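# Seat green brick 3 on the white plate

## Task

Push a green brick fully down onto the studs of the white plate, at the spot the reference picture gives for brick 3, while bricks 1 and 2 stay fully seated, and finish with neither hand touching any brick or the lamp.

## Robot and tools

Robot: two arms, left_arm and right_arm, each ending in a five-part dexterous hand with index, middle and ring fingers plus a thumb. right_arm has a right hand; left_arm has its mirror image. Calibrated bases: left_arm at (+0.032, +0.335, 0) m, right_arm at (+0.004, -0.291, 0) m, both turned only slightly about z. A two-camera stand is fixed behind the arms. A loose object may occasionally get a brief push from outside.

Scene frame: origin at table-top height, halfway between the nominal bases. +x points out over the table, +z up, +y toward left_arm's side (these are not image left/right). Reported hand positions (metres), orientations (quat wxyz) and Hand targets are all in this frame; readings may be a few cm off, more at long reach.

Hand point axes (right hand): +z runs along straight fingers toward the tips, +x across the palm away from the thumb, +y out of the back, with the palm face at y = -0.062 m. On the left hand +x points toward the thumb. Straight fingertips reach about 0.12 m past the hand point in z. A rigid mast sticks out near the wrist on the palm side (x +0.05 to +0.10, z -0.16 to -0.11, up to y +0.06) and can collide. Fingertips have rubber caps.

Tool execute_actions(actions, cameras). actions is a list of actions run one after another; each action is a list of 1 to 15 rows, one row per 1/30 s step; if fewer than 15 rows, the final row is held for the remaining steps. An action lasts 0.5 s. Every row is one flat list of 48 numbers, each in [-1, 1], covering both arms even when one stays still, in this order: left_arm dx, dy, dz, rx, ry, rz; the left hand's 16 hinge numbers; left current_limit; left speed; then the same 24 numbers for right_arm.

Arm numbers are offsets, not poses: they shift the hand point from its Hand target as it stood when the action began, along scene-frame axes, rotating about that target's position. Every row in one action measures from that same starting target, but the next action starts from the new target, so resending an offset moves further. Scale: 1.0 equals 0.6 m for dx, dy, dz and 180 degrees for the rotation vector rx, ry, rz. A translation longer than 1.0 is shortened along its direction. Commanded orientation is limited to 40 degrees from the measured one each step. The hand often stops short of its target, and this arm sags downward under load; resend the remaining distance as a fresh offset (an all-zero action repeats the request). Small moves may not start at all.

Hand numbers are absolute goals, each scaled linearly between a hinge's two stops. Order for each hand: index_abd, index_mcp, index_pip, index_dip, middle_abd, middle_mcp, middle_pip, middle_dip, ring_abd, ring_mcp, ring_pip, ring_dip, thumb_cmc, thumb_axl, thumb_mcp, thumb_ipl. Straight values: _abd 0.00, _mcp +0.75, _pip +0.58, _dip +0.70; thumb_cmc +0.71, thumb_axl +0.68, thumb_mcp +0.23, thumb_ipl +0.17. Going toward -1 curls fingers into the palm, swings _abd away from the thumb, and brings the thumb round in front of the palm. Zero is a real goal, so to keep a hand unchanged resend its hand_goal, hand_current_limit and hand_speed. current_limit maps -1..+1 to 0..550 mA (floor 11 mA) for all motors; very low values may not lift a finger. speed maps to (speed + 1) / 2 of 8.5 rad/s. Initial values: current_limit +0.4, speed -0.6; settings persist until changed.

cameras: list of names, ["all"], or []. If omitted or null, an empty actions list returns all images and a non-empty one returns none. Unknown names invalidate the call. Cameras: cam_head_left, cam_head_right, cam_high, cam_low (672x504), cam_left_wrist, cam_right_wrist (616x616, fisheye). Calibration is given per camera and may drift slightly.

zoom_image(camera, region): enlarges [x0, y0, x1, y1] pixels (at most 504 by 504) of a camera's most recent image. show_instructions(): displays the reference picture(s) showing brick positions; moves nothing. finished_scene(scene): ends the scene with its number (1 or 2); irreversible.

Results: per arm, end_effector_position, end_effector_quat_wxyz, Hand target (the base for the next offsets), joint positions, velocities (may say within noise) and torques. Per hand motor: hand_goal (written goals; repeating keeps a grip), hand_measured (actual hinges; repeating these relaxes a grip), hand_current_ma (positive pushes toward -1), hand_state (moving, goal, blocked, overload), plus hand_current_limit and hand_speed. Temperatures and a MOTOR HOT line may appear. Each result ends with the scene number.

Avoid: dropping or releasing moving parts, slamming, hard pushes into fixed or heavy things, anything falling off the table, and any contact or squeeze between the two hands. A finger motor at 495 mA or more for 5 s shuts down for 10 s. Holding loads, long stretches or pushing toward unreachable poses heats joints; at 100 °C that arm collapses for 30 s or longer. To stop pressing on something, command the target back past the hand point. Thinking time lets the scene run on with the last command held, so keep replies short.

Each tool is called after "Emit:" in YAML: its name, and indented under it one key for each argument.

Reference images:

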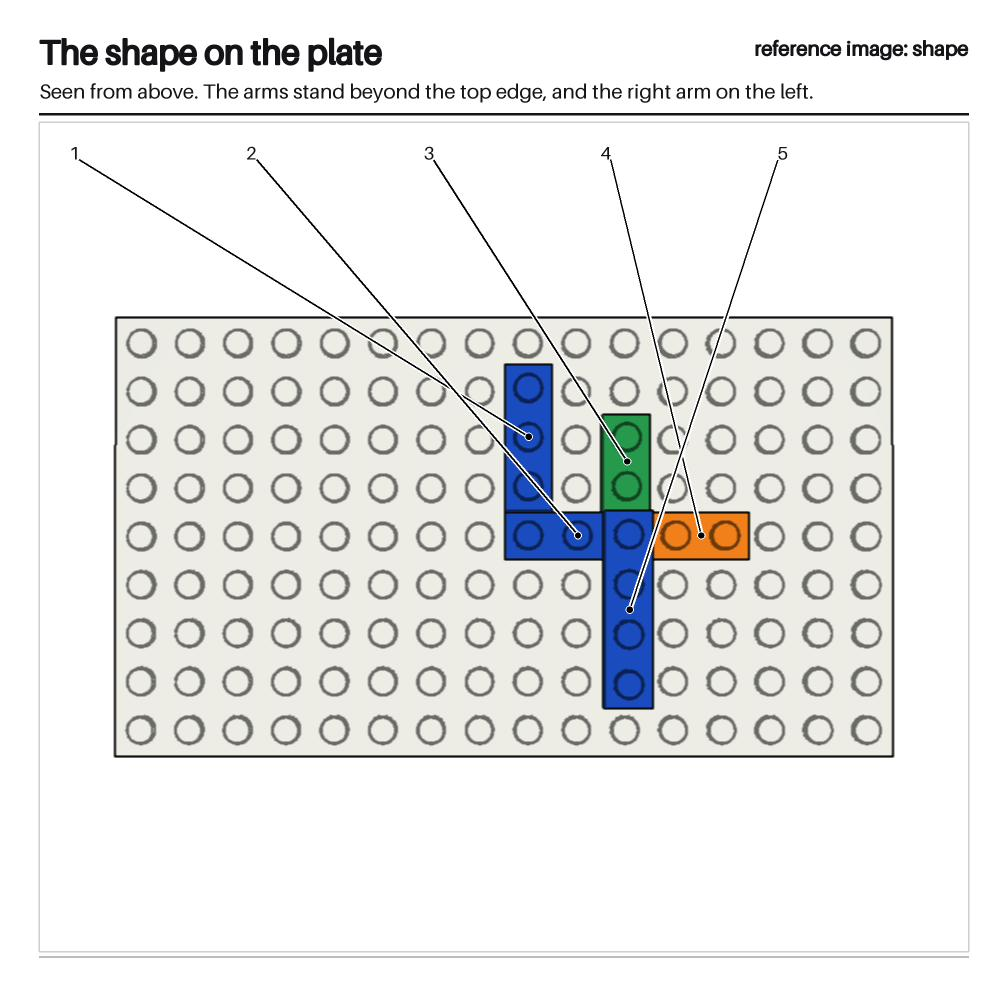

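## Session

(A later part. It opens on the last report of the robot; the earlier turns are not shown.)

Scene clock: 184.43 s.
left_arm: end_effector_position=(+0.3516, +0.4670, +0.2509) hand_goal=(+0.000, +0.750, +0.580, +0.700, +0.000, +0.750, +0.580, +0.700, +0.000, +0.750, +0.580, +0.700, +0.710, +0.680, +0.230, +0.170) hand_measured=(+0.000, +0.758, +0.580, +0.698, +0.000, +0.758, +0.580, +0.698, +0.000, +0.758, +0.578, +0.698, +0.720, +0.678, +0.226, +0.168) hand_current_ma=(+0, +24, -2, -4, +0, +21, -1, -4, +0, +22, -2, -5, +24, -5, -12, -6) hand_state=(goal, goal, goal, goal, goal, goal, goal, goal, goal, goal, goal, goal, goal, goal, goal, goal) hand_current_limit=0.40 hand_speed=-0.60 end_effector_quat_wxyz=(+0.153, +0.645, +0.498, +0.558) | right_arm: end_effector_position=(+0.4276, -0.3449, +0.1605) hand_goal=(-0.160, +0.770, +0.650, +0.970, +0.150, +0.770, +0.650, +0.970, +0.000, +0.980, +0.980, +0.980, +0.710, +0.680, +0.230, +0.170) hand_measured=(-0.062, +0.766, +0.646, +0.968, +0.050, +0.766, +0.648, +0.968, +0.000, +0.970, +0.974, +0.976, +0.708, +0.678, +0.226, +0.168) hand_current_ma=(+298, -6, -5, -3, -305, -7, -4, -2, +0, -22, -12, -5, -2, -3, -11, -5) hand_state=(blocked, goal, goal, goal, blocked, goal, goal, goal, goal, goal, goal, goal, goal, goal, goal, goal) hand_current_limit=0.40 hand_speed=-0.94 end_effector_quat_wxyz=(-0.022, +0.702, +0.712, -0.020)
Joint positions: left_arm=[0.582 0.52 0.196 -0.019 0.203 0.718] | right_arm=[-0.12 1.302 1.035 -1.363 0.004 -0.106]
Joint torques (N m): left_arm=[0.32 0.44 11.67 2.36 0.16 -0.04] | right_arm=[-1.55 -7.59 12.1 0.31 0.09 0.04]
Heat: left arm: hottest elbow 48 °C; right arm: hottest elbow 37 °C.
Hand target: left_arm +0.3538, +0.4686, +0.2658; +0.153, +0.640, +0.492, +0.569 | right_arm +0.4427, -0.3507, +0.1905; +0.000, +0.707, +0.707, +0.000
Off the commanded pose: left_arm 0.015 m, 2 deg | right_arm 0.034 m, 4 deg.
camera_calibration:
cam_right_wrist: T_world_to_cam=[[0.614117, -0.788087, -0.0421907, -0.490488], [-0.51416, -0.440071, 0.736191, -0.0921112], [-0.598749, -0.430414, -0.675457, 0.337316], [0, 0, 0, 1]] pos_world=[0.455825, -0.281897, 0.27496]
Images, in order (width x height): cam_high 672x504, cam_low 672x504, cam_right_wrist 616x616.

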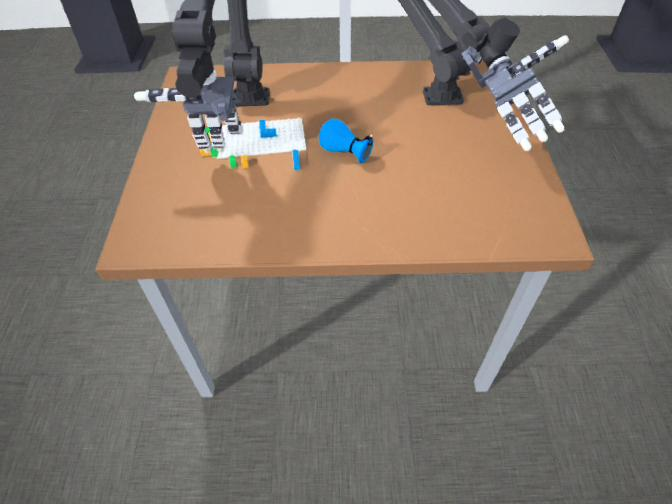

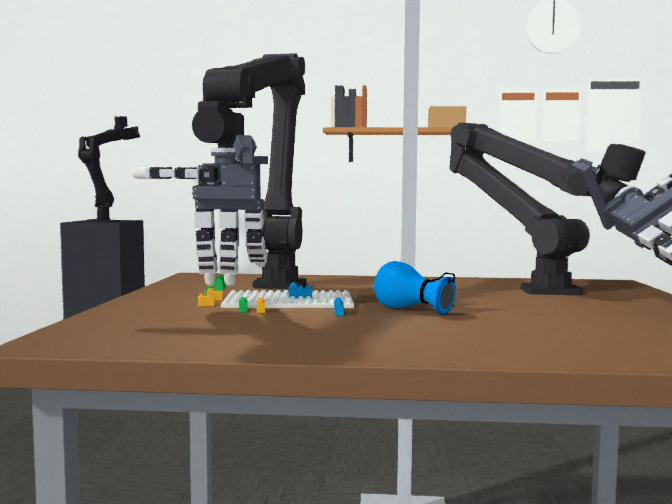

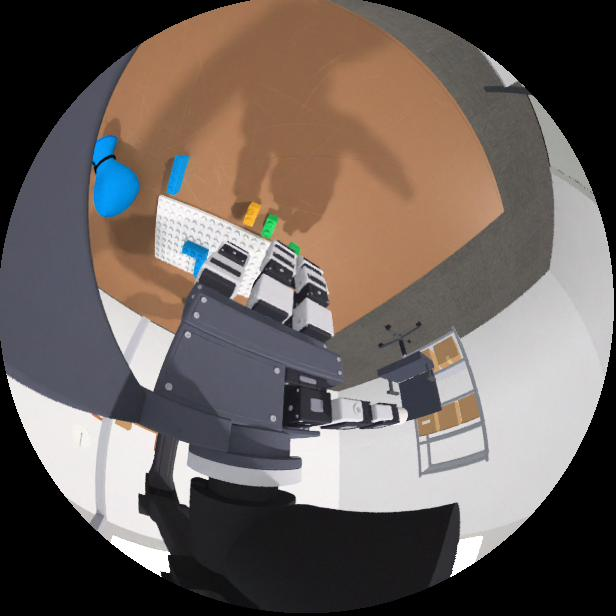

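Emit:
execute_actions:
  actions:
    - [[0,0,0,0,0,0,0,0.75,0.58,0.7,0,0.75,0.58,0.7,0,0.75,0.58,0.7,0.71,0.68,0.23,0.17,0.4,-0.6,0,0,0.05,0,0,0,-0.16,0.77,0.65,0.97,0.15,0.77,0.65,0.97,0,0.98,0.98,0.98,0.71,0.68,0.23,0.17,0.4,-0.94]]
    - [[0,0,0,0,0,0,0,0.75,0.58,0.7,0,0.75,0.58,0.7,0,0.75,0.58,0.7,0.71,0.68,0.23,0.17,0.4,-0.6,-0.03,0.035,0.01,0,0,0,-0.16,0.77,0.65,0.97,0.15,0.77,0.65,0.97,0,0.98,0.98,0.98,0.71,0.68,0.23,0.17,0.4,-0.94],[0,0,0,0,0,0,0,0.75,0.58,0.7,0,0.75,0.58,0.7,0,0.75,0.58,0.7,0.71,0.68,0.23,0.17,0.4,-0.6,-0.06,0.07,0.01,0,0,0.0096,-0.16,0.77,0.65,0.97,0.15,0.77,0.65,0.97,0,0.98,0.98,0.98,0.71,0.68,0.23,0.17,0.4,-0.94]]
    - [[0,0,0,0,0,0,0,0.75,0.58,0.7,0,0.75,0.58,0.7,0,0.75,0.58,0.7,0.71,0.68,0.23,0.17,0.4,-0.6,-0.065,0.07,0,0,0,0.0096,-0.16,0.77,0.65,0.97,0.15,0.77,0.65,0.97,0,0.98,0.98,0.98,0.71,0.68,0.23,0.17,0.4,-0.94]]
    - [[0,0,0,0,0,0,0,0.75,0.58,0.7,0,0.75,0.58,0.7,0,0.75,0.58,0.7,0.71,0.68,0.23,0.17,0.4,-0.6,-0.065,0.07,0,0,0,0.0096,-0.16,0.77,0.65,0.97,0.15,0.77,0.65,0.97,0,0.98,0.98,0.98,0.71,0.68,0.23,0.17,0.4,-0.94]]
    - [[0,0,0,0,0,0,0,0.75,0.58,0.7,0,0.75,0.58,0.7,0,0.75,0.58,0.7,0.71,0.68,0.23,0.17,0.4,-0.6,-0.06,0.06,0,0,0,0.0096,-0.16,0.77,0.65,0.97,0.15,0.77,0.65,0.97,0,0.98,0.98,0.98,0.71,0.68,0.23,0.17,0.4,-0.94]]
  cameras: ["cam_low","cam_high","cam_right_wrist","cam_head_left"]

Emit:
zoom_image:
  camera: "cam_low"
  region: [270, 230, 340, 300]

Emit:
zoom_image:
  camera: "cam_high"
  region: [240, 90, 300, 150]

Emit:
zoom_image:
  camera: "cam_right_wrist"
  region: [250, 170, 350, 270]

Scene clock: 211.27 s.
left_arm: end_effector_position=(+0.3516, +0.4670, +0.2509) hand_goal=(+0.000, +0.750, +0.580, +0.700, +0.000, +0.750, +0.580, +0.700, +0.000, +0.750, +0.580, +0.700, +0.710, +0.680, +0.230, +0.170) hand_measured=(+0.000, +0.758, +0.580, +0.698, +0.000, +0.758, +0.580, +0.698, +0.000, +0.758, +0.578, +0.698, +0.720, +0.678, +0.226, +0.168) hand_current_ma=(+0, +24, -2, -4, +0, +21, -1, -4, +0, +22, -2, -5, +24, -5, -12, -6) hand_state=(goal, goal, goal, goal, goal, goal, goal, goal, goal, goal, goal, goal, goal, goal, goal, goal) hand_current_limit=0.40 hand_speed=-0.60 end_effector_quat_wxyz=(+0.153, +0.645, +0.498, +0.558) | right_arm: end_effector_position=(+0.2962, -0.1902, +0.2236) hand_goal=(-0.160, +0.770, +0.650, +0.970, +0.150, +0.770, +0.650, +0.970, +0.000, +0.980, +0.980, +0.980, +0.710, +0.680, +0.230, +0.170) hand_measured=(-0.062, +0.766, +0.648, +0.968, +0.050, +0.766, +0.648, +0.968, +0.000, +0.972, +0.974, +0.976, +0.710, +0.678, +0.226, +0.168) hand_current_ma=(+298, -5, -4, -3, -305, -5, -4, -2, +0, -19, -11, -4, -1, -3, -11, -5) hand_state=(blocked, goal, goal, goal, blocked, goal, goal, goal, goal, goal, goal, goal, goal, goal, goal, goal) hand_current_limit=0.40 hand_speed=-0.94 end_effector_quat_wxyz=(-0.002, +0.665, +0.747, +0.000)
Joint positions: left_arm=[0.582 0.52 0.196 -0.019 0.203 0.718] | right_arm=[0.476 0.94 0.927 -1.559 -0.004 0.387]
Joint torques (N m): left_arm=[0.32 0.44 11.67 2.35 0.16 -0.04] | right_arm=[0.38 -2.14 8.36 0.29 0.37 0.05]
Heat: left arm: hottest elbow 48 °C; right arm: hottest elbow 41 °C.
Hand target: left_arm +0.3538, +0.4686, +0.2658; +0.153, +0.640, +0.492, +0.569 | right_arm +0.2928, -0.1888, +0.2265; +0.001, +0.664, +0.748, +0.000
Off the commanded pose: left_arm 0.015 m, 2 deg | right_arm 0.005 m, 0 deg.
camera_calibration:
cam_right_wrist: T_world_to_cam=[[0.692929, -0.720962, -0.00793246, -0.303399], [-0.507323, -0.495356, 0.705157, -0.143634], [-0.512321, -0.484599, -0.709007, 0.339511], [0, 0, 0, 1]] pos_world=[0.311303, -0.125362, 0.339594]
Images, in order (width x height): cam_head_left 672x504, cam_high 672x504, cam_low 672x504, cam_right_wrist 616x616.

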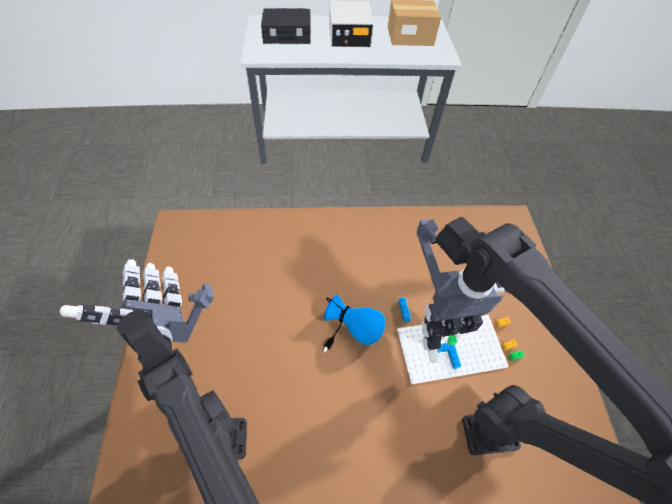

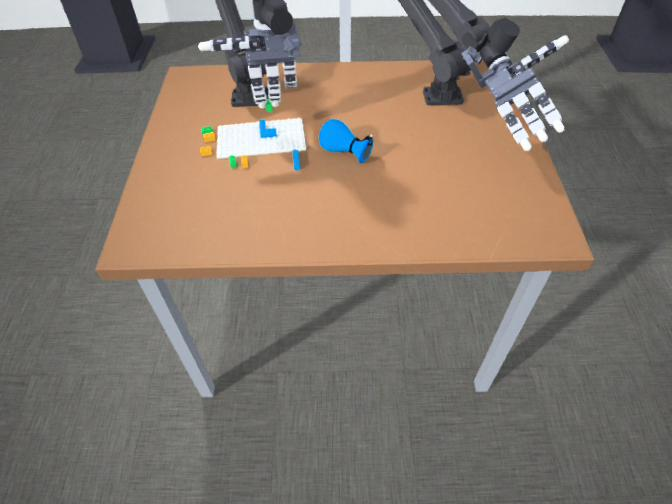

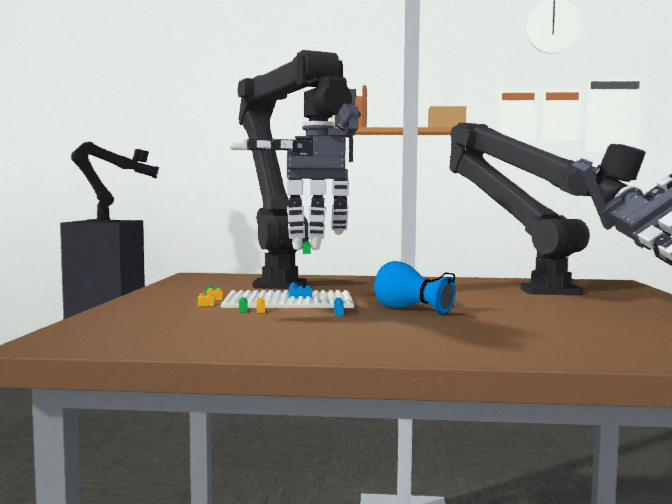

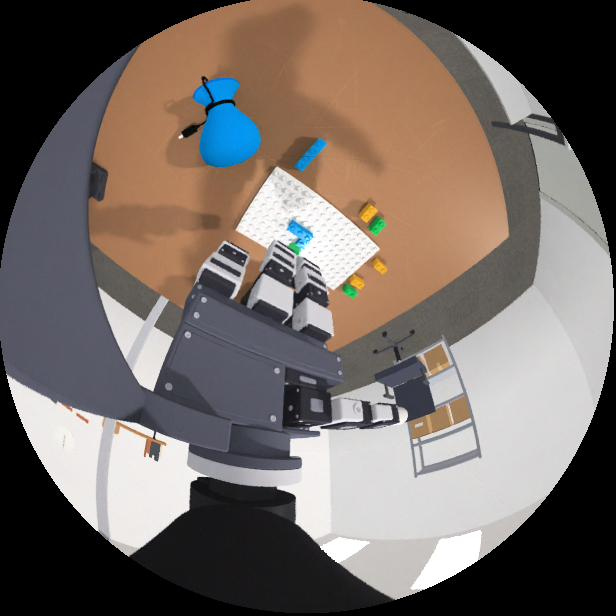

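Scaled by 7.200 from the camera's 672x504 image, which has a finer 960x720 frame.

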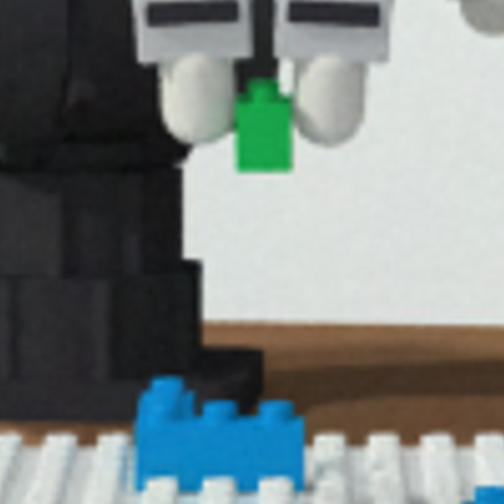

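Scaled by 8.400 from the camera's 672x504 image, which has a finer 960x720 frame.

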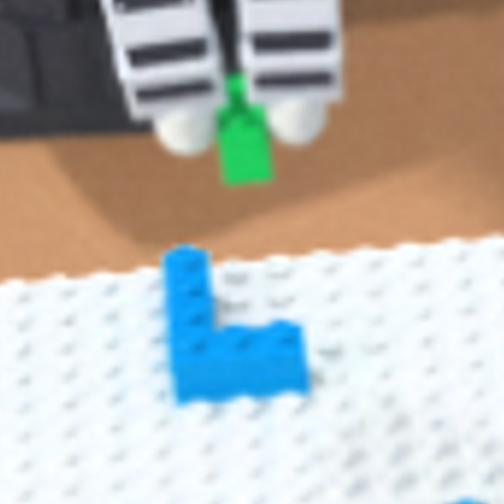

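Scaled by 5.040 from the camera's 616x616 image, which has a finer 880x880 frame.

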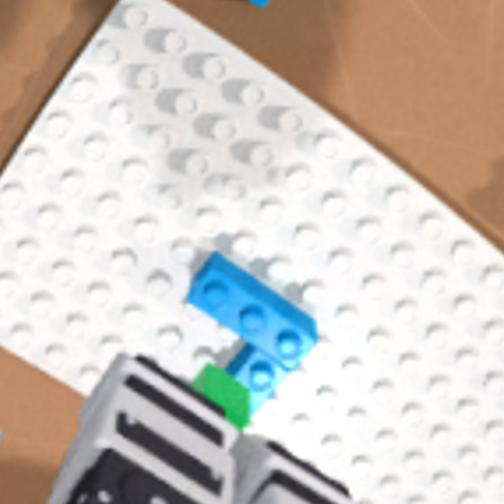

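Emit:
execute_actions:
  actions:
    - [[0,0,0,0,0,0,0,0.75,0.58,0.7,0,0.75,0.58,0.7,0,0.75,0.58,0.7,0.71,0.68,0.23,0.17,0.4,-0.6,-0.022,0.0083,-0.03,0,0,0,-0.16,0.77,0.65,0.97,0.15,0.77,0.65,0.97,0,0.98,0.98,0.98,0.71,0.68,0.23,0.17,0.4,-0.94]]
    - [[0,0,0,0,0,0,0,0.75,0.58,0.7,0,0.75,0.58,0.7,0,0.75,0.58,0.7,0.71,0.68,0.23,0.17,0.4,-0.6,0,0,-0.045,0,0,0,-0.16,0.77,0.65,0.97,0.15,0.77,0.65,0.97,0,0.98,0.98,0.98,0.71,0.68,0.23,0.17,0.4,-0.94]]
  cameras: ["cam_low","cam_high","cam_right_wrist","cam_head_left"]

Emit:
zoom_image:
  camera: "cam_low"
  region: [280, 250, 330, 300]

Emit:
zoom_image:
  camera: "cam_high"
  region: [245, 95, 295, 145]

Emit:
zoom_image:
  camera: "cam_right_wrist"
  region: [270, 200, 330, 260]

Scene clock: 233.60 s.
left_arm: end_effector_position=(+0.3516, +0.4670, +0.2509) hand_goal=(+0.000, +0.750, +0.580, +0.700, +0.000, +0.750, +0.580, +0.700, +0.000, +0.750, +0.580, +0.700, +0.710, +0.680, +0.230, +0.170) hand_measured=(+0.000, +0.758, +0.580, +0.698, +0.000, +0.758, +0.580, +0.698, +0.000, +0.758, +0.578, +0.698, +0.720, +0.678, +0.226, +0.168) hand_current_ma=(+0, +24, -2, -4, +0, +21, -1, -4, +0, +22, -2, -5, +24, -5, -12, -6) hand_state=(goal, goal, goal, goal, goal, goal, goal, goal, goal, goal, goal, goal, goal, goal, goal, goal) hand_current_limit=0.40 hand_speed=-0.60 end_effector_quat_wxyz=(+0.153, +0.645, +0.498, +0.558) | right_arm: end_effector_position=(+0.2785, -0.1872, +0.1792) hand_goal=(-0.160, +0.770, +0.650, +0.970, +0.150, +0.770, +0.650, +0.970, +0.000, +0.980, +0.980, +0.980, +0.710, +0.680, +0.230, +0.170) hand_measured=(-0.062, +0.766, +0.648, +0.968, +0.050, +0.766, +0.648, +0.968, +0.000, +0.972, +0.974, +0.976, +0.710, +0.678, +0.226, +0.168) hand_current_ma=(+298, -5, -4, -3, -305, -5, -4, -2, +0, -19, -11, -4, -1, -3, -11, -5) hand_state=(blocked, goal, goal, goal, blocked, goal, goal, goal, goal, goal, goal, goal, goal, goal, goal, goal) hand_current_limit=0.40 hand_speed=-0.94 end_effector_quat_wxyz=(-0.004, +0.665, +0.747, -0.007)
Joint positions: left_arm=[0.582 0.52 0.196 -0.019 0.203 0.718] | right_arm=[0.526 0.917 0.8 -1.469 -0.003 0.438]
Joint torques (N m): left_arm=[0.32 0.44 11.67 2.35 0.16 -0.04] | right_arm=[0.21 -1.32 8.09 1.03 0.36 0.05]
Motor temperatures (°C): left_arm=[34 33 49 34 32 31] | right_arm=[32 32 39 32 34 32]
Heat: left arm: hottest elbow 49 °C; right arm: hottest elbow 39 °C.
Hand target: left_arm +0.3538, +0.4686, +0.2658; +0.153, +0.640, +0.492, +0.569 | right_arm +0.2795, -0.1838, +0.1816; +0.000, +0.664, +0.748, +0.000
Off the commanded pose: left_arm 0.015 m, 2 deg | right_arm 0.004 m, 1 deg.
camera_calibration:
cam_right_wrist: T_world_to_cam=[[0.692838, -0.721023, -0.0101094, -0.28898], [-0.499165, -0.489676, 0.714879, -0.122824], [-0.520394, -0.490249, -0.699176, 0.299869], [0, 0, 0, 1]] pos_world=[0.294957, -0.121495, 0.294543]
Images, in order (width x height): cam_head_left 672x504, cam_high 672x504, cam_low 672x504, cam_right_wrist 616x616.

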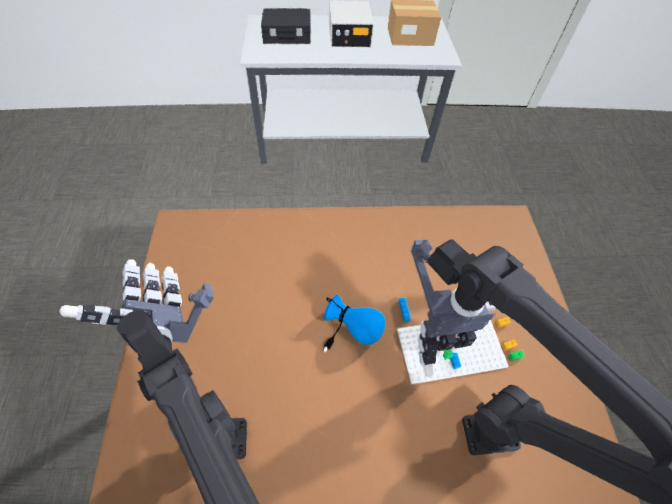

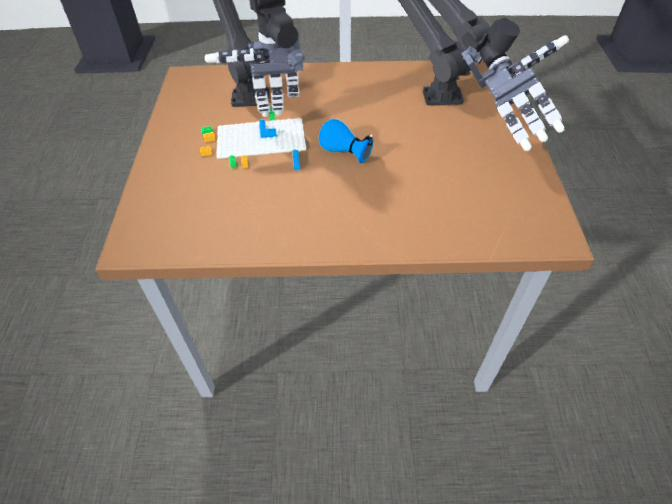

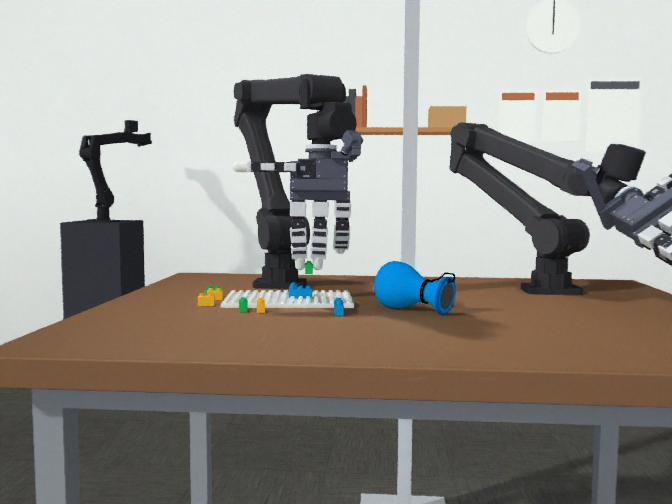

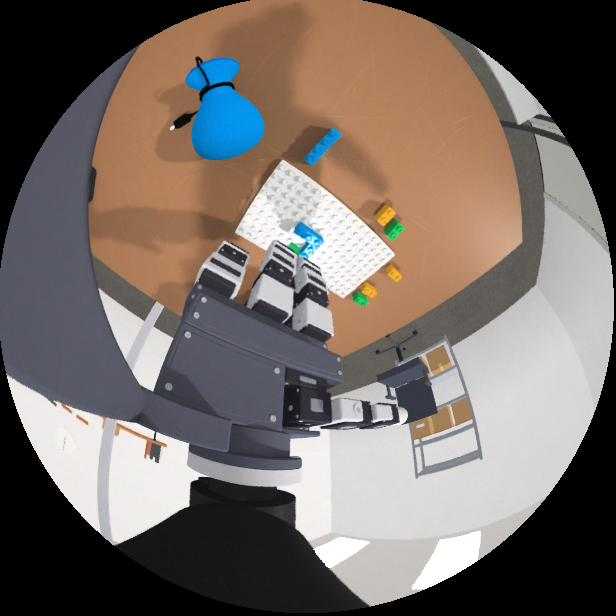

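Scaled by 10.080 from the camera's 672x504 image, which has a finer 960x720 frame.

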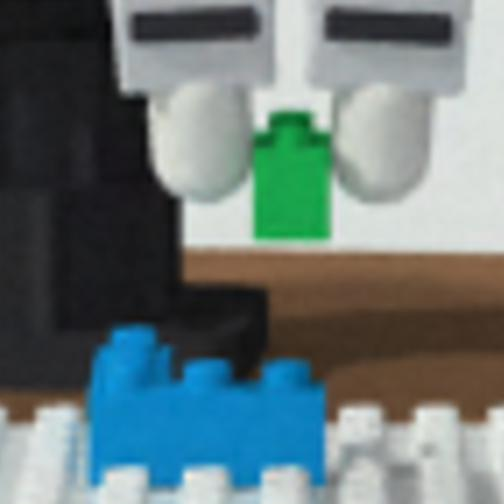

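Scaled by 10.080 from the camera's 672x504 image, which has a finer 960x720 frame.

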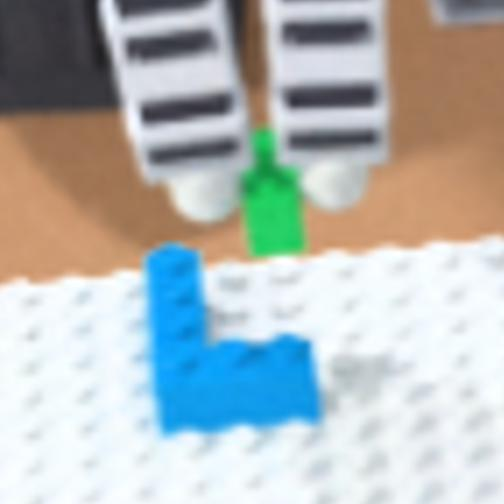

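Scaled by 8.400 from the camera's 616x616 image, which has a finer 880x880 frame.

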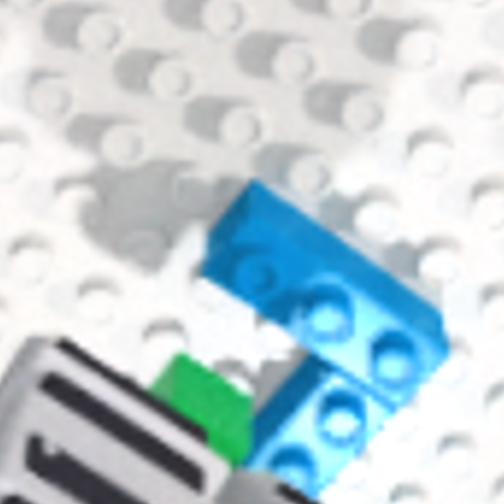

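Emit:
execute_actions:
  actions:
    - [[0,0,0,0,0,0,0,0.75,0.58,0.7,0,0.75,0.58,0.7,0,0.75,0.58,0.7,0.71,0.68,0.23,0.17,0.4,-0.6,-0.0018,0.015,0,-0.0276,-0.0033,0,-0.16,0.77,0.65,0.97,0.15,0.77,0.65,0.97,0,0.98,0.98,0.98,0.71,0.68,0.23,0.17,0.4,-0.94],[0,0,0,0,0,0,0,0.75,0.58,0.7,0,0.75,0.58,0.7,0,0.75,0.58,0.7,0.71,0.68,0.23,0.17,0.4,-0.6,-0.0036,0.031,0,-0.0552,-0.0066,0,-0.16,0.77,0.65,0.97,0.15,0.77,0.65,0.97,0,0.98,0.98,0.98,0.71,0.68,0.23,0.17,0.4,-0.94]]
    - [[0,0,0,0,0,0,0,0.75,0.58,0.7,0,0.75,0.58,0.7,0,0.75,0.58,0.7,0.71,0.68,0.23,0.17,0.4,-0.6,-0.0018,0.015,-0.005,-0.0276,-0.0033,0,-0.16,0.77,0.65,0.97,0.15,0.77,0.65,0.97,0,0.98,0.98,0.98,0.71,0.68,0.23,0.17,0.4,-0.94],[0,0,0,0,0,0,0,0.75,0.58,0.7,0,0.75,0.58,0.7,0,0.75,0.58,0.7,0.71,0.68,0.23,0.17,0.4,-0.6,-0.0036,0.0305,-0.01,-0.0552,-0.0066,0,-0.16,0.77,0.65,0.97,0.15,0.77,0.65,0.97,0,0.98,0.98,0.98,0.71,0.68,0.23,0.17,0.4,-0.94]]
  cameras: ["cam_low","cam_high","cam_right_wrist","cam_head_left"]

Emit:
zoom_image:
  camera: "cam_low"
  region: [280, 250, 330, 300]

Emit:
zoom_image:
  camera: "cam_high"
  region: [245, 95, 295, 145]

Emit:
zoom_image:
  camera: "cam_right_wrist"
  region: [270, 200, 330, 260]

Scene clock: 343.23 s.
left_arm: end_effector_position=(+0.3516, +0.4670, +0.2509) hand_goal=(+0.000, +0.750, +0.580, +0.700, +0.000, +0.750, +0.580, +0.700, +0.000, +0.750, +0.580, +0.700, +0.710, +0.680, +0.230, +0.170) hand_measured=(+0.000, +0.758, +0.580, +0.698, +0.000, +0.758, +0.580, +0.698, +0.000, +0.758, +0.578, +0.698, +0.720, +0.678, +0.226, +0.168) hand_current_ma=(+0, +24, -2, -4, +0, +21, -1, -4, +0, +22, -2, -5, +24, -5, -12, -6) hand_state=(goal, goal, goal, goal, goal, goal, goal, goal, goal, goal, goal, goal, goal, goal, goal, goal) hand_current_limit=0.40 hand_speed=-0.60 end_effector_quat_wxyz=(+0.153, +0.645, +0.498, +0.558) | right_arm: end_effector_position=(+0.2662, -0.1591, +0.1582) hand_goal=(-0.160, +0.770, +0.650, +0.970, +0.150, +0.770, +0.650, +0.970, +0.000, +0.980, +0.980, +0.980, +0.710, +0.680, +0.230, +0.170) hand_measured=(-0.062, +0.768, +0.648, +0.968, +0.050, +0.766, +0.648, +0.968, +0.000, +0.972, +0.974, +0.976, +0.710, +0.678, +0.226, +0.168) hand_current_ma=(+298, -5, -4, -3, -305, -5, -4, -2, +0, -19, -11, -4, -1, -3, -11, -5) hand_state=(blocked, goal, goal, goal, blocked, goal, goal, goal, goal, goal, goal, goal, goal, goal, goal, goal) hand_current_limit=0.40 hand_speed=-0.94 end_effector_quat_wxyz=(+0.127, +0.650, +0.738, -0.133)
Joint positions: left_arm=[0.582 0.52 0.196 -0.019 0.203 0.718] | right_arm=[0.844 1.14 0.827 -1.537 0.246 0.781]
Joint torques (N m): left_arm=[0.26 0.44 11.67 2.36 0.16 -0.04] | right_arm=[-0.21 -2.43 11.34 -0.31 0.67 0.06]
Heat: left arm: hottest elbow 49 °C; right arm: hottest elbow 38 °C.
Hand target: left_arm +0.3538, +0.4686, +0.2658; +0.153, +0.640, +0.492, +0.569 | right_arm +0.2752, -0.1468, +0.1756; +0.130, +0.653, +0.737, -0.115
Off the commanded pose: left_arm 0.015 m, 2 deg | right_arm 0.023 m, 2 deg.
camera_calibration:
cam_right_wrist: T_world_to_cam=[[0.69798, -0.665534, 0.264363, -0.296369], [-0.516549, -0.212222, 0.829541, -0.0695121], [-0.495984, -0.71556, -0.491908, 0.217432], [0, 0, 0, 1]] pos_world=[0.278796, -0.05641, 0.242969]
Images, in order (width x height): cam_head_left 672x504, cam_high 672x504, cam_low 672x504, cam_right_wrist 616x616.

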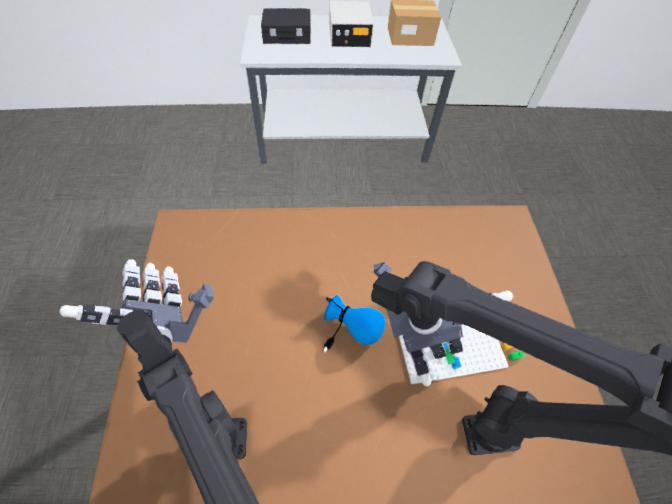

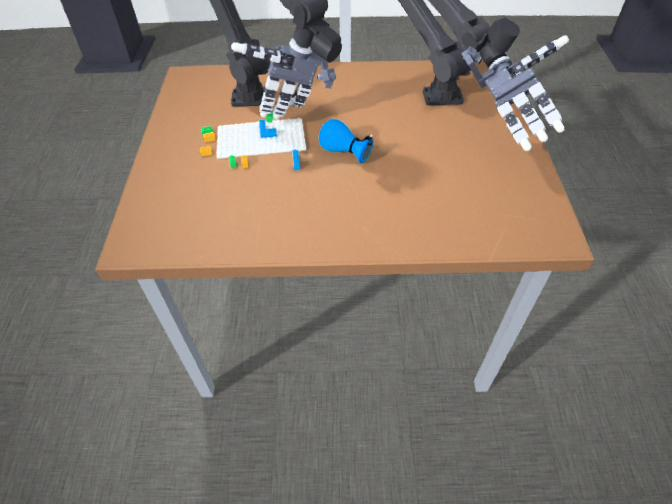

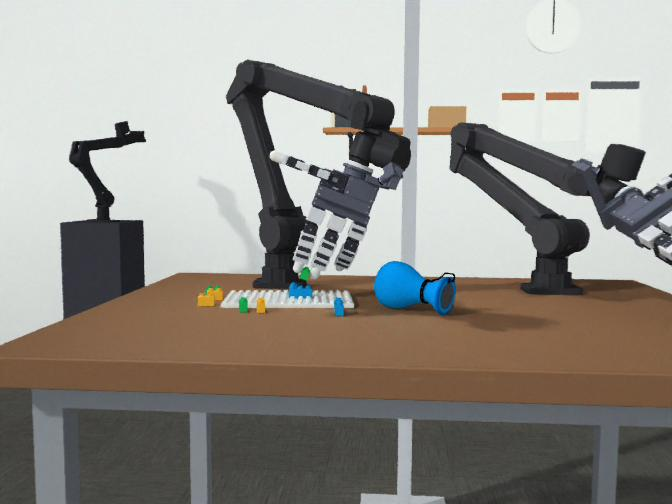

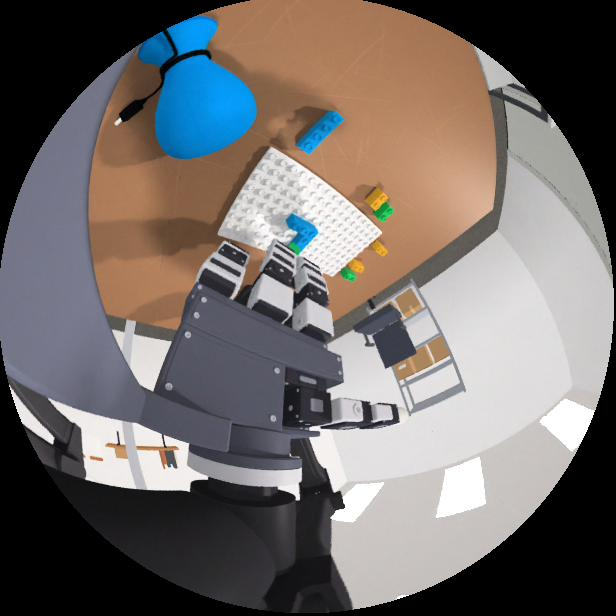

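Scaled by 10.080 from the camera's 672x504 image, which has a finer 960x720 frame.

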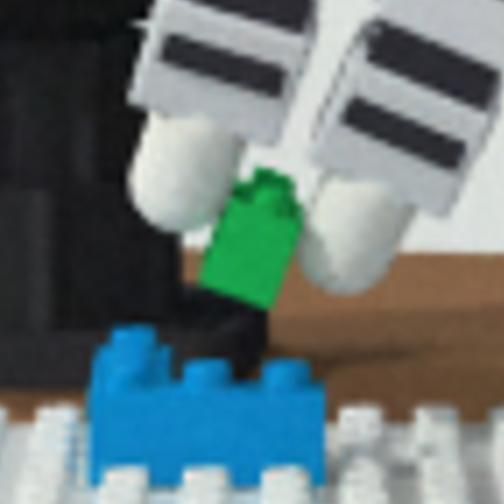

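Scaled by 10.080 from the camera's 672x504 image, which has a finer 960x720 frame.

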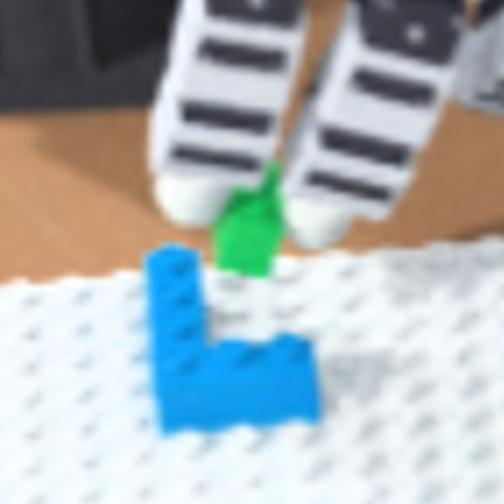

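Scaled by 8.400 from the camera's 616x616 image, which has a finer 880x880 frame.

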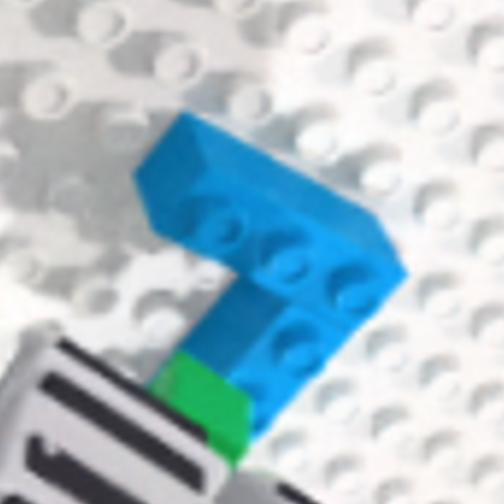

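Emit:
execute_actions:
  actions:
    - [[0,0,0,0,0,0,0,0.75,0.58,0.7,0,0.75,0.58,0.7,0,0.75,0.58,0.7,0.71,0.68,0.23,0.17,0.4,-0.6,0,0,-0.025,0,0,0,-0.16,0.77,0.65,0.97,0.15,0.77,0.65,0.97,0,0.98,0.98,0.98,0.71,0.68,0.23,0.17,0.4,-0.94]]
    - [[0,0,0,0,0,0,0,0.75,0.58,0.7,0,0.75,0.58,0.7,0,0.75,0.58,0.7,0.71,0.68,0.23,0.17,0.4,-0.6,0,0,-0.015,0,0,0,-0.16,0.77,0.65,0.97,0.15,0.77,0.65,0.97,0,0.98,0.98,0.98,0.71,0.68,0.23,0.17,0.4,-0.94]]
  cameras: ["cam_low","cam_high","cam_right_wrist"]

Emit:
zoom_image:
  camera: "cam_low"
  region: [280, 250, 330, 300]

Emit:
zoom_image:
  camera: "cam_high"
  region: [245, 95, 295, 145]

Emit:
zoom_image:
  camera: "cam_right_wrist"
  region: [270, 200, 330, 260]

Scene clock: 357.33 s.
left_arm: end_effector_position=(+0.3516, +0.4670, +0.2509) hand_goal=(+0.000, +0.750, +0.580, +0.700, +0.000, +0.750, +0.580, +0.700, +0.000, +0.750, +0.580, +0.700, +0.710, +0.680, +0.230, +0.170) hand_measured=(+0.000, +0.758, +0.580, +0.698, +0.000, +0.758, +0.580, +0.698, +0.000, +0.758, +0.578, +0.698, +0.720, +0.678, +0.226, +0.168) hand_current_ma=(+0, +24, -2, -4, +0, +21, -1, -4, +0, +22, -2, -5, +24, -5, -12, -6) hand_state=(goal, goal, goal, goal, goal, goal, goal, goal, goal, goal, goal, goal, goal, goal, goal, goal) hand_current_limit=0.40 hand_speed=-0.60 end_effector_quat_wxyz=(+0.153, +0.645, +0.498, +0.558) | right_arm: end_effector_position=(+0.2740, -0.1500, +0.1529) hand_goal=(-0.160, +0.770, +0.650, +0.970, +0.150, +0.770, +0.650, +0.970, +0.000, +0.980, +0.980, +0.980, +0.710, +0.680, +0.230, +0.170) hand_measured=(-0.062, +0.768, +0.648, +0.968, +0.050, +0.766, +0.648, +0.968, +0.000, +0.972, +0.974, +0.976, +0.710, +0.678, +0.226, +0.168) hand_current_ma=(+298, -5, -4, -3, -305, -5, -4, -2, +0, -19, -11, -4, -1, -3, -11, -5) hand_state=(blocked, goal, goal, goal, blocked, goal, goal, goal, goal, goal, goal, goal, goal, goal, goal, goal) hand_current_limit=0.40 hand_speed=-0.94 end_effector_quat_wxyz=(+0.127, +0.653, +0.737, -0.116)
Joint positions: left_arm=[0.582 0.52 0.196 -0.019 0.203 0.718] | right_arm=[0.844 1.158 0.827 -1.486 0.246 0.783]
Joint torques (N m): left_arm=[0.26 0.44 11.66 2.35 0.16 -0.04] | right_arm=[-0.09 -2.49 7.35 0.42 0.66 0.07]
Heat: left arm: hottest elbow 50 °C; right arm: hottest elbow 40 °C.
Hand target: left_arm +0.3538, +0.4686, +0.2658; +0.153, +0.640, +0.492, +0.569 | right_arm +0.2752, -0.1468, +0.1516; +0.130, +0.653, +0.737, -0.115
Off the commanded pose: left_arm 0.015 m, 2 deg | right_arm 0.004 m, 0 deg.
camera_calibration:
cam_right_wrist: T_world_to_cam=[[0.691011, -0.67317, 0.263334, -0.293427], [-0.535247, -0.231672, 0.812305, -0.0542773], [-0.485812, -0.702261, -0.5204, 0.228788], [0, 0, 0, 1]] pos_world=[0.284857, -0.0494319, 0.24042]
Images, in order (width x height): cam_high 672x504, cam_low 672x504, cam_right_wrist 616x616.

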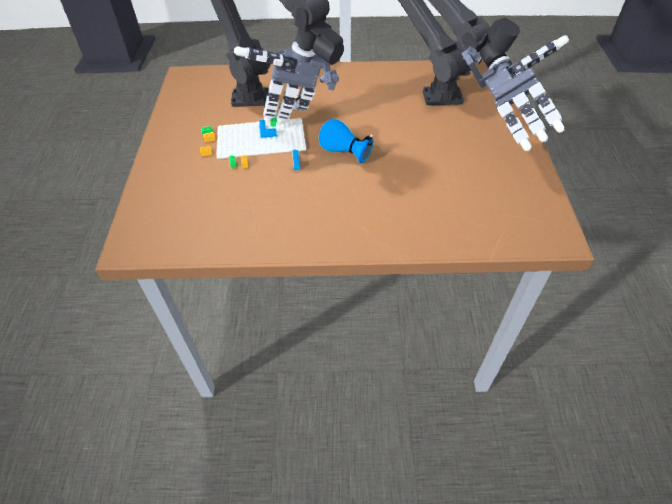

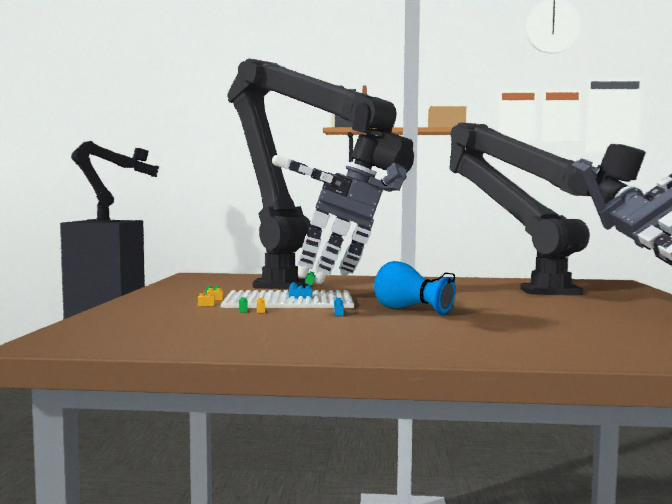

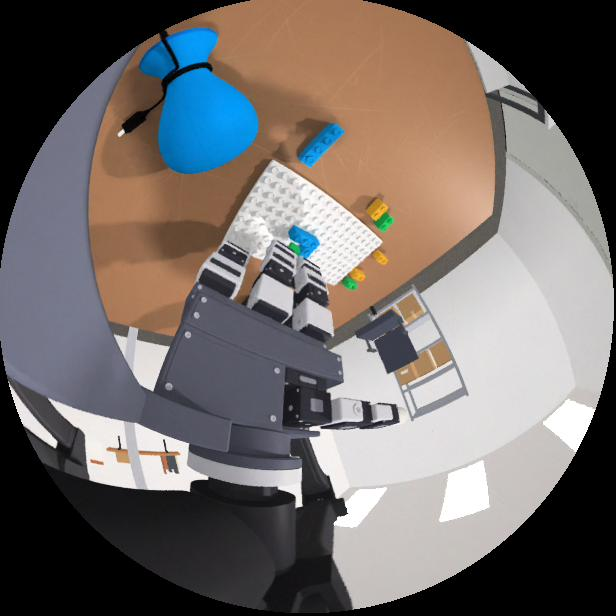

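Scaled by 10.080 from the camera's 672x504 image, which has a finer 960x720 frame.

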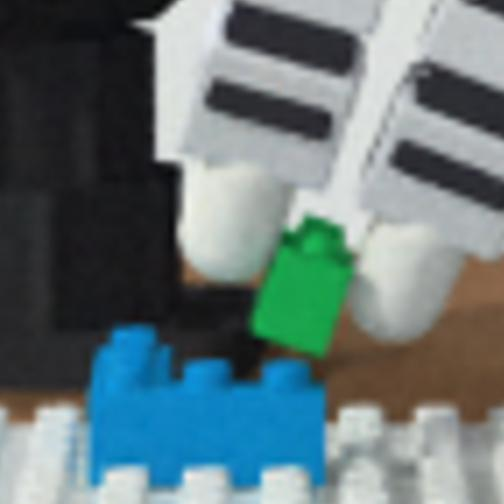

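Scaled by 10.080 from the camera's 672x504 image, which has a finer 960x720 frame.

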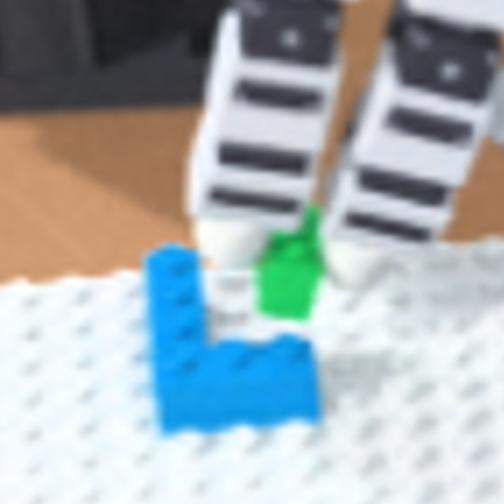

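Scaled by 8.400 from the camera's 616x616 image, which has a finer 880x880 frame.

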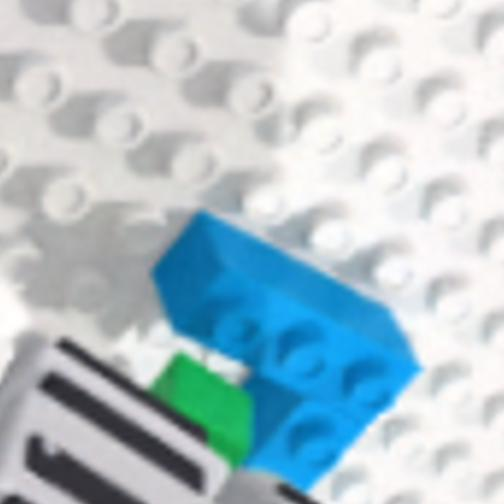

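Emit:
execute_actions:
  actions:
    - [[0,0,0,0,0,0,0,0.75,0.58,0.7,0,0.75,0.58,0.7,0,0.75,0.58,0.7,0.71,0.68,0.23,0.17,0.4,-0.6,-0.005,0.003,-0.01,0,0,0,-0.16,0.77,0.65,0.97,0.15,0.77,0.65,0.97,0,0.98,0.98,0.98,0.71,0.68,0.23,0.17,0.4,-0.94]]
    - [[0,0,0,0,0,0,0,0.75,0.58,0.7,0,0.75,0.58,0.7,0,0.75,0.58,0.7,0.71,0.68,0.23,0.17,0.4,-0.6,0,0,-0.013,0,0,0,-0.16,0.77,0.65,0.97,0.15,0.77,0.65,0.97,0,0.98,0.98,0.98,0.71,0.68,0.23,0.17,0.4,-0.94]]
  cameras: ["cam_low","cam_high","cam_right_wrist"]

Emit:
zoom_image:
  camera: "cam_low"
  region: [280, 250, 330, 300]

Emit:
zoom_image:
  camera: "cam_high"
  region: [245, 95, 295, 145]

Emit:
zoom_image:
  camera: "cam_right_wrist"
  region: [270, 200, 330, 260]

Scene clock: 368.43 s.
left_arm: end_effector_position=(+0.3516, +0.4670, +0.2509) hand_goal=(+0.000, +0.750, +0.580, +0.700, +0.000, +0.750, +0.580, +0.700, +0.000, +0.750, +0.580, +0.700, +0.710, +0.680, +0.230, +0.170) hand_measured=(+0.000, +0.758, +0.580, +0.698, +0.000, +0.758, +0.580, +0.698, +0.000, +0.758, +0.578, +0.698, +0.720, +0.678, +0.226, +0.168) hand_current_ma=(+0, +24, -2, -4, +0, +21, -1, -4, +0, +22, -2, -5, +24, -5, -12, -6) hand_state=(goal, goal, goal, goal, goal, goal, goal, goal, goal, goal, goal, goal, goal, goal, goal, goal) hand_current_limit=0.40 hand_speed=-0.60 end_effector_quat_wxyz=(+0.153, +0.645, +0.498, +0.558) | right_arm: end_effector_position=(+0.2731, -0.1491, +0.1403) hand_goal=(-0.160, +0.770, +0.650, +0.970, +0.150, +0.770, +0.650, +0.970, +0.000, +0.980, +0.980, +0.980, +0.710, +0.680, +0.230, +0.170) hand_measured=(-0.062, +0.768, +0.648, +0.968, +0.050, +0.768, +0.648, +0.968, +0.000, +0.972, +0.974, +0.976, +0.710, +0.678, +0.226, +0.168) hand_current_ma=(+298, -4, -3, -2, -305, -3, -2, -2, +0, -19, -11, -4, -1, -3, -11, -5) hand_state=(blocked, goal, goal, goal, blocked, goal, goal, goal, goal, goal, goal, goal, goal, goal, goal, goal) hand_current_limit=0.40 hand_speed=-0.94 end_effector_quat_wxyz=(+0.128, +0.655, +0.735, -0.116)
Joint positions: left_arm=[0.582 0.52 0.196 -0.019 0.203 0.718] | right_arm=[0.851 1.173 0.803 -1.447 0.246 0.795]
Joint torques (N m): left_arm=[0.32 0.44 11.67 2.35 0.16 -0.04] | right_arm=[0.56 -2.67 7.05 0.47 0.56 0.07]
Heat: left arm: hottest elbow 50 °C; right arm: hottest elbow 39 °C.
Hand target: left_arm +0.3538, +0.4686, +0.2658; +0.153, +0.640, +0.492, +0.569 | right_arm +0.2722, -0.1450, +0.1377; +0.130, +0.653, +0.737, -0.115
Off the commanded pose: left_arm 0.015 m, 2 deg | right_arm 0.005 m, 0 deg.
camera_calibration:
cam_right_wrist: T_world_to_cam=[[0.686947, -0.676338, 0.26584, -0.288506], [-0.539161, -0.229062, 0.810454, -0.0425973], [-0.487247, -0.700069, -0.522009, 0.223354], [0, 0, 0, 1]] pos_world=[0.28405, -0.0485214, 0.227812]
Images, in order (width x height): cam_high 672x504, cam_low 672x504, cam_right_wrist 616x616.

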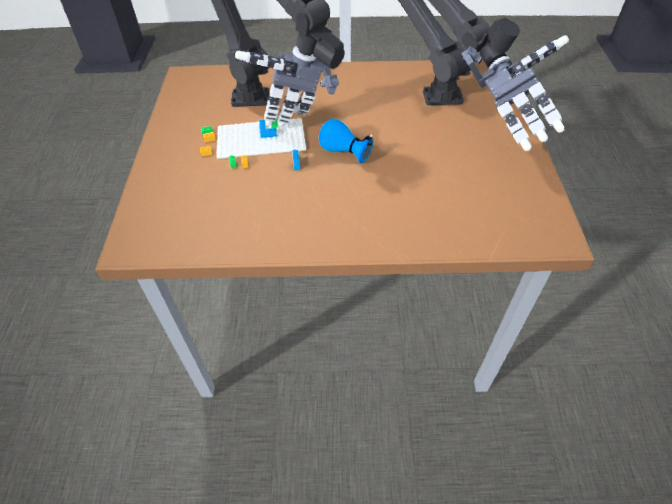

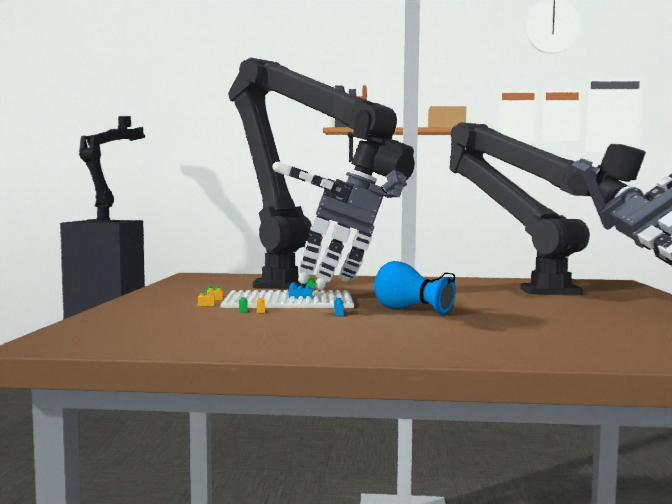

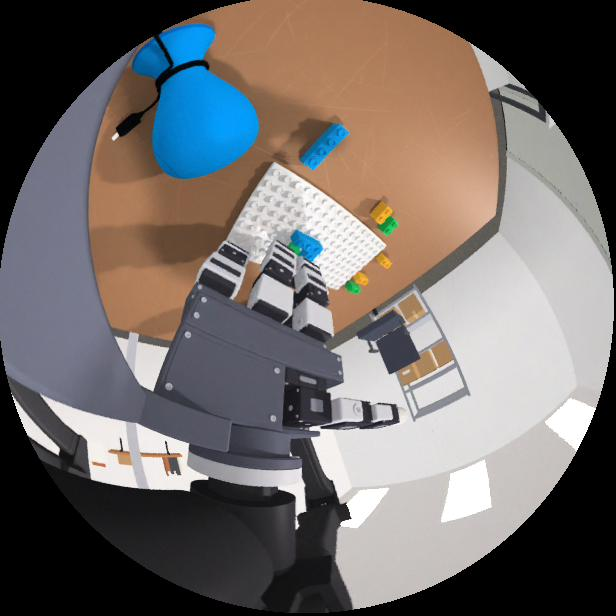

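Scaled by 10.080 from the camera's 672x504 image, which has a finer 960x720 frame.

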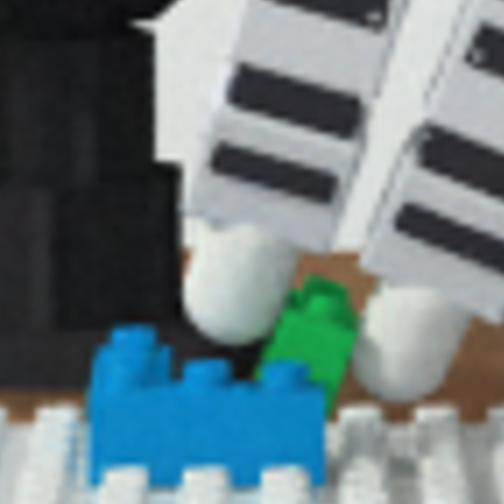

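Scaled by 10.080 from the camera's 672x504 image, which has a finer 960x720 frame.

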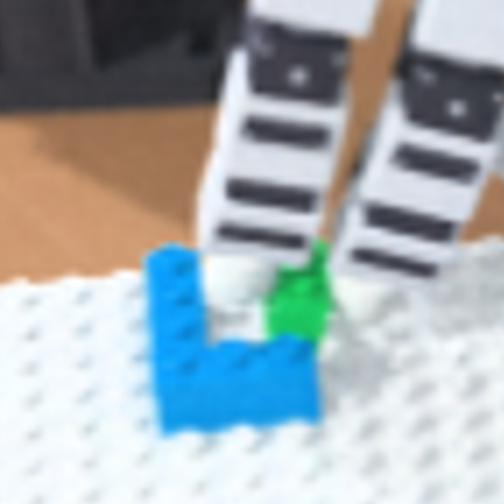

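Scaled by 8.400 from the camera's 616x616 image, which has a finer 880x880 frame.

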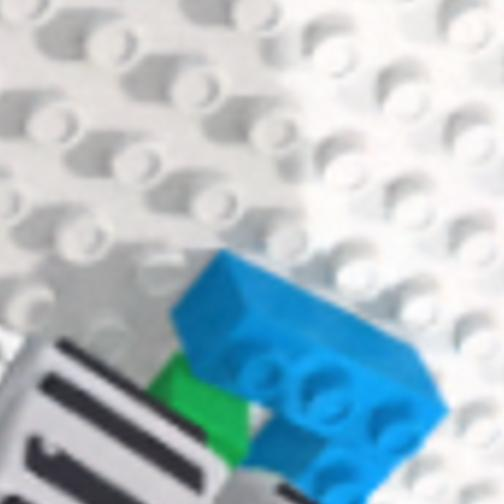

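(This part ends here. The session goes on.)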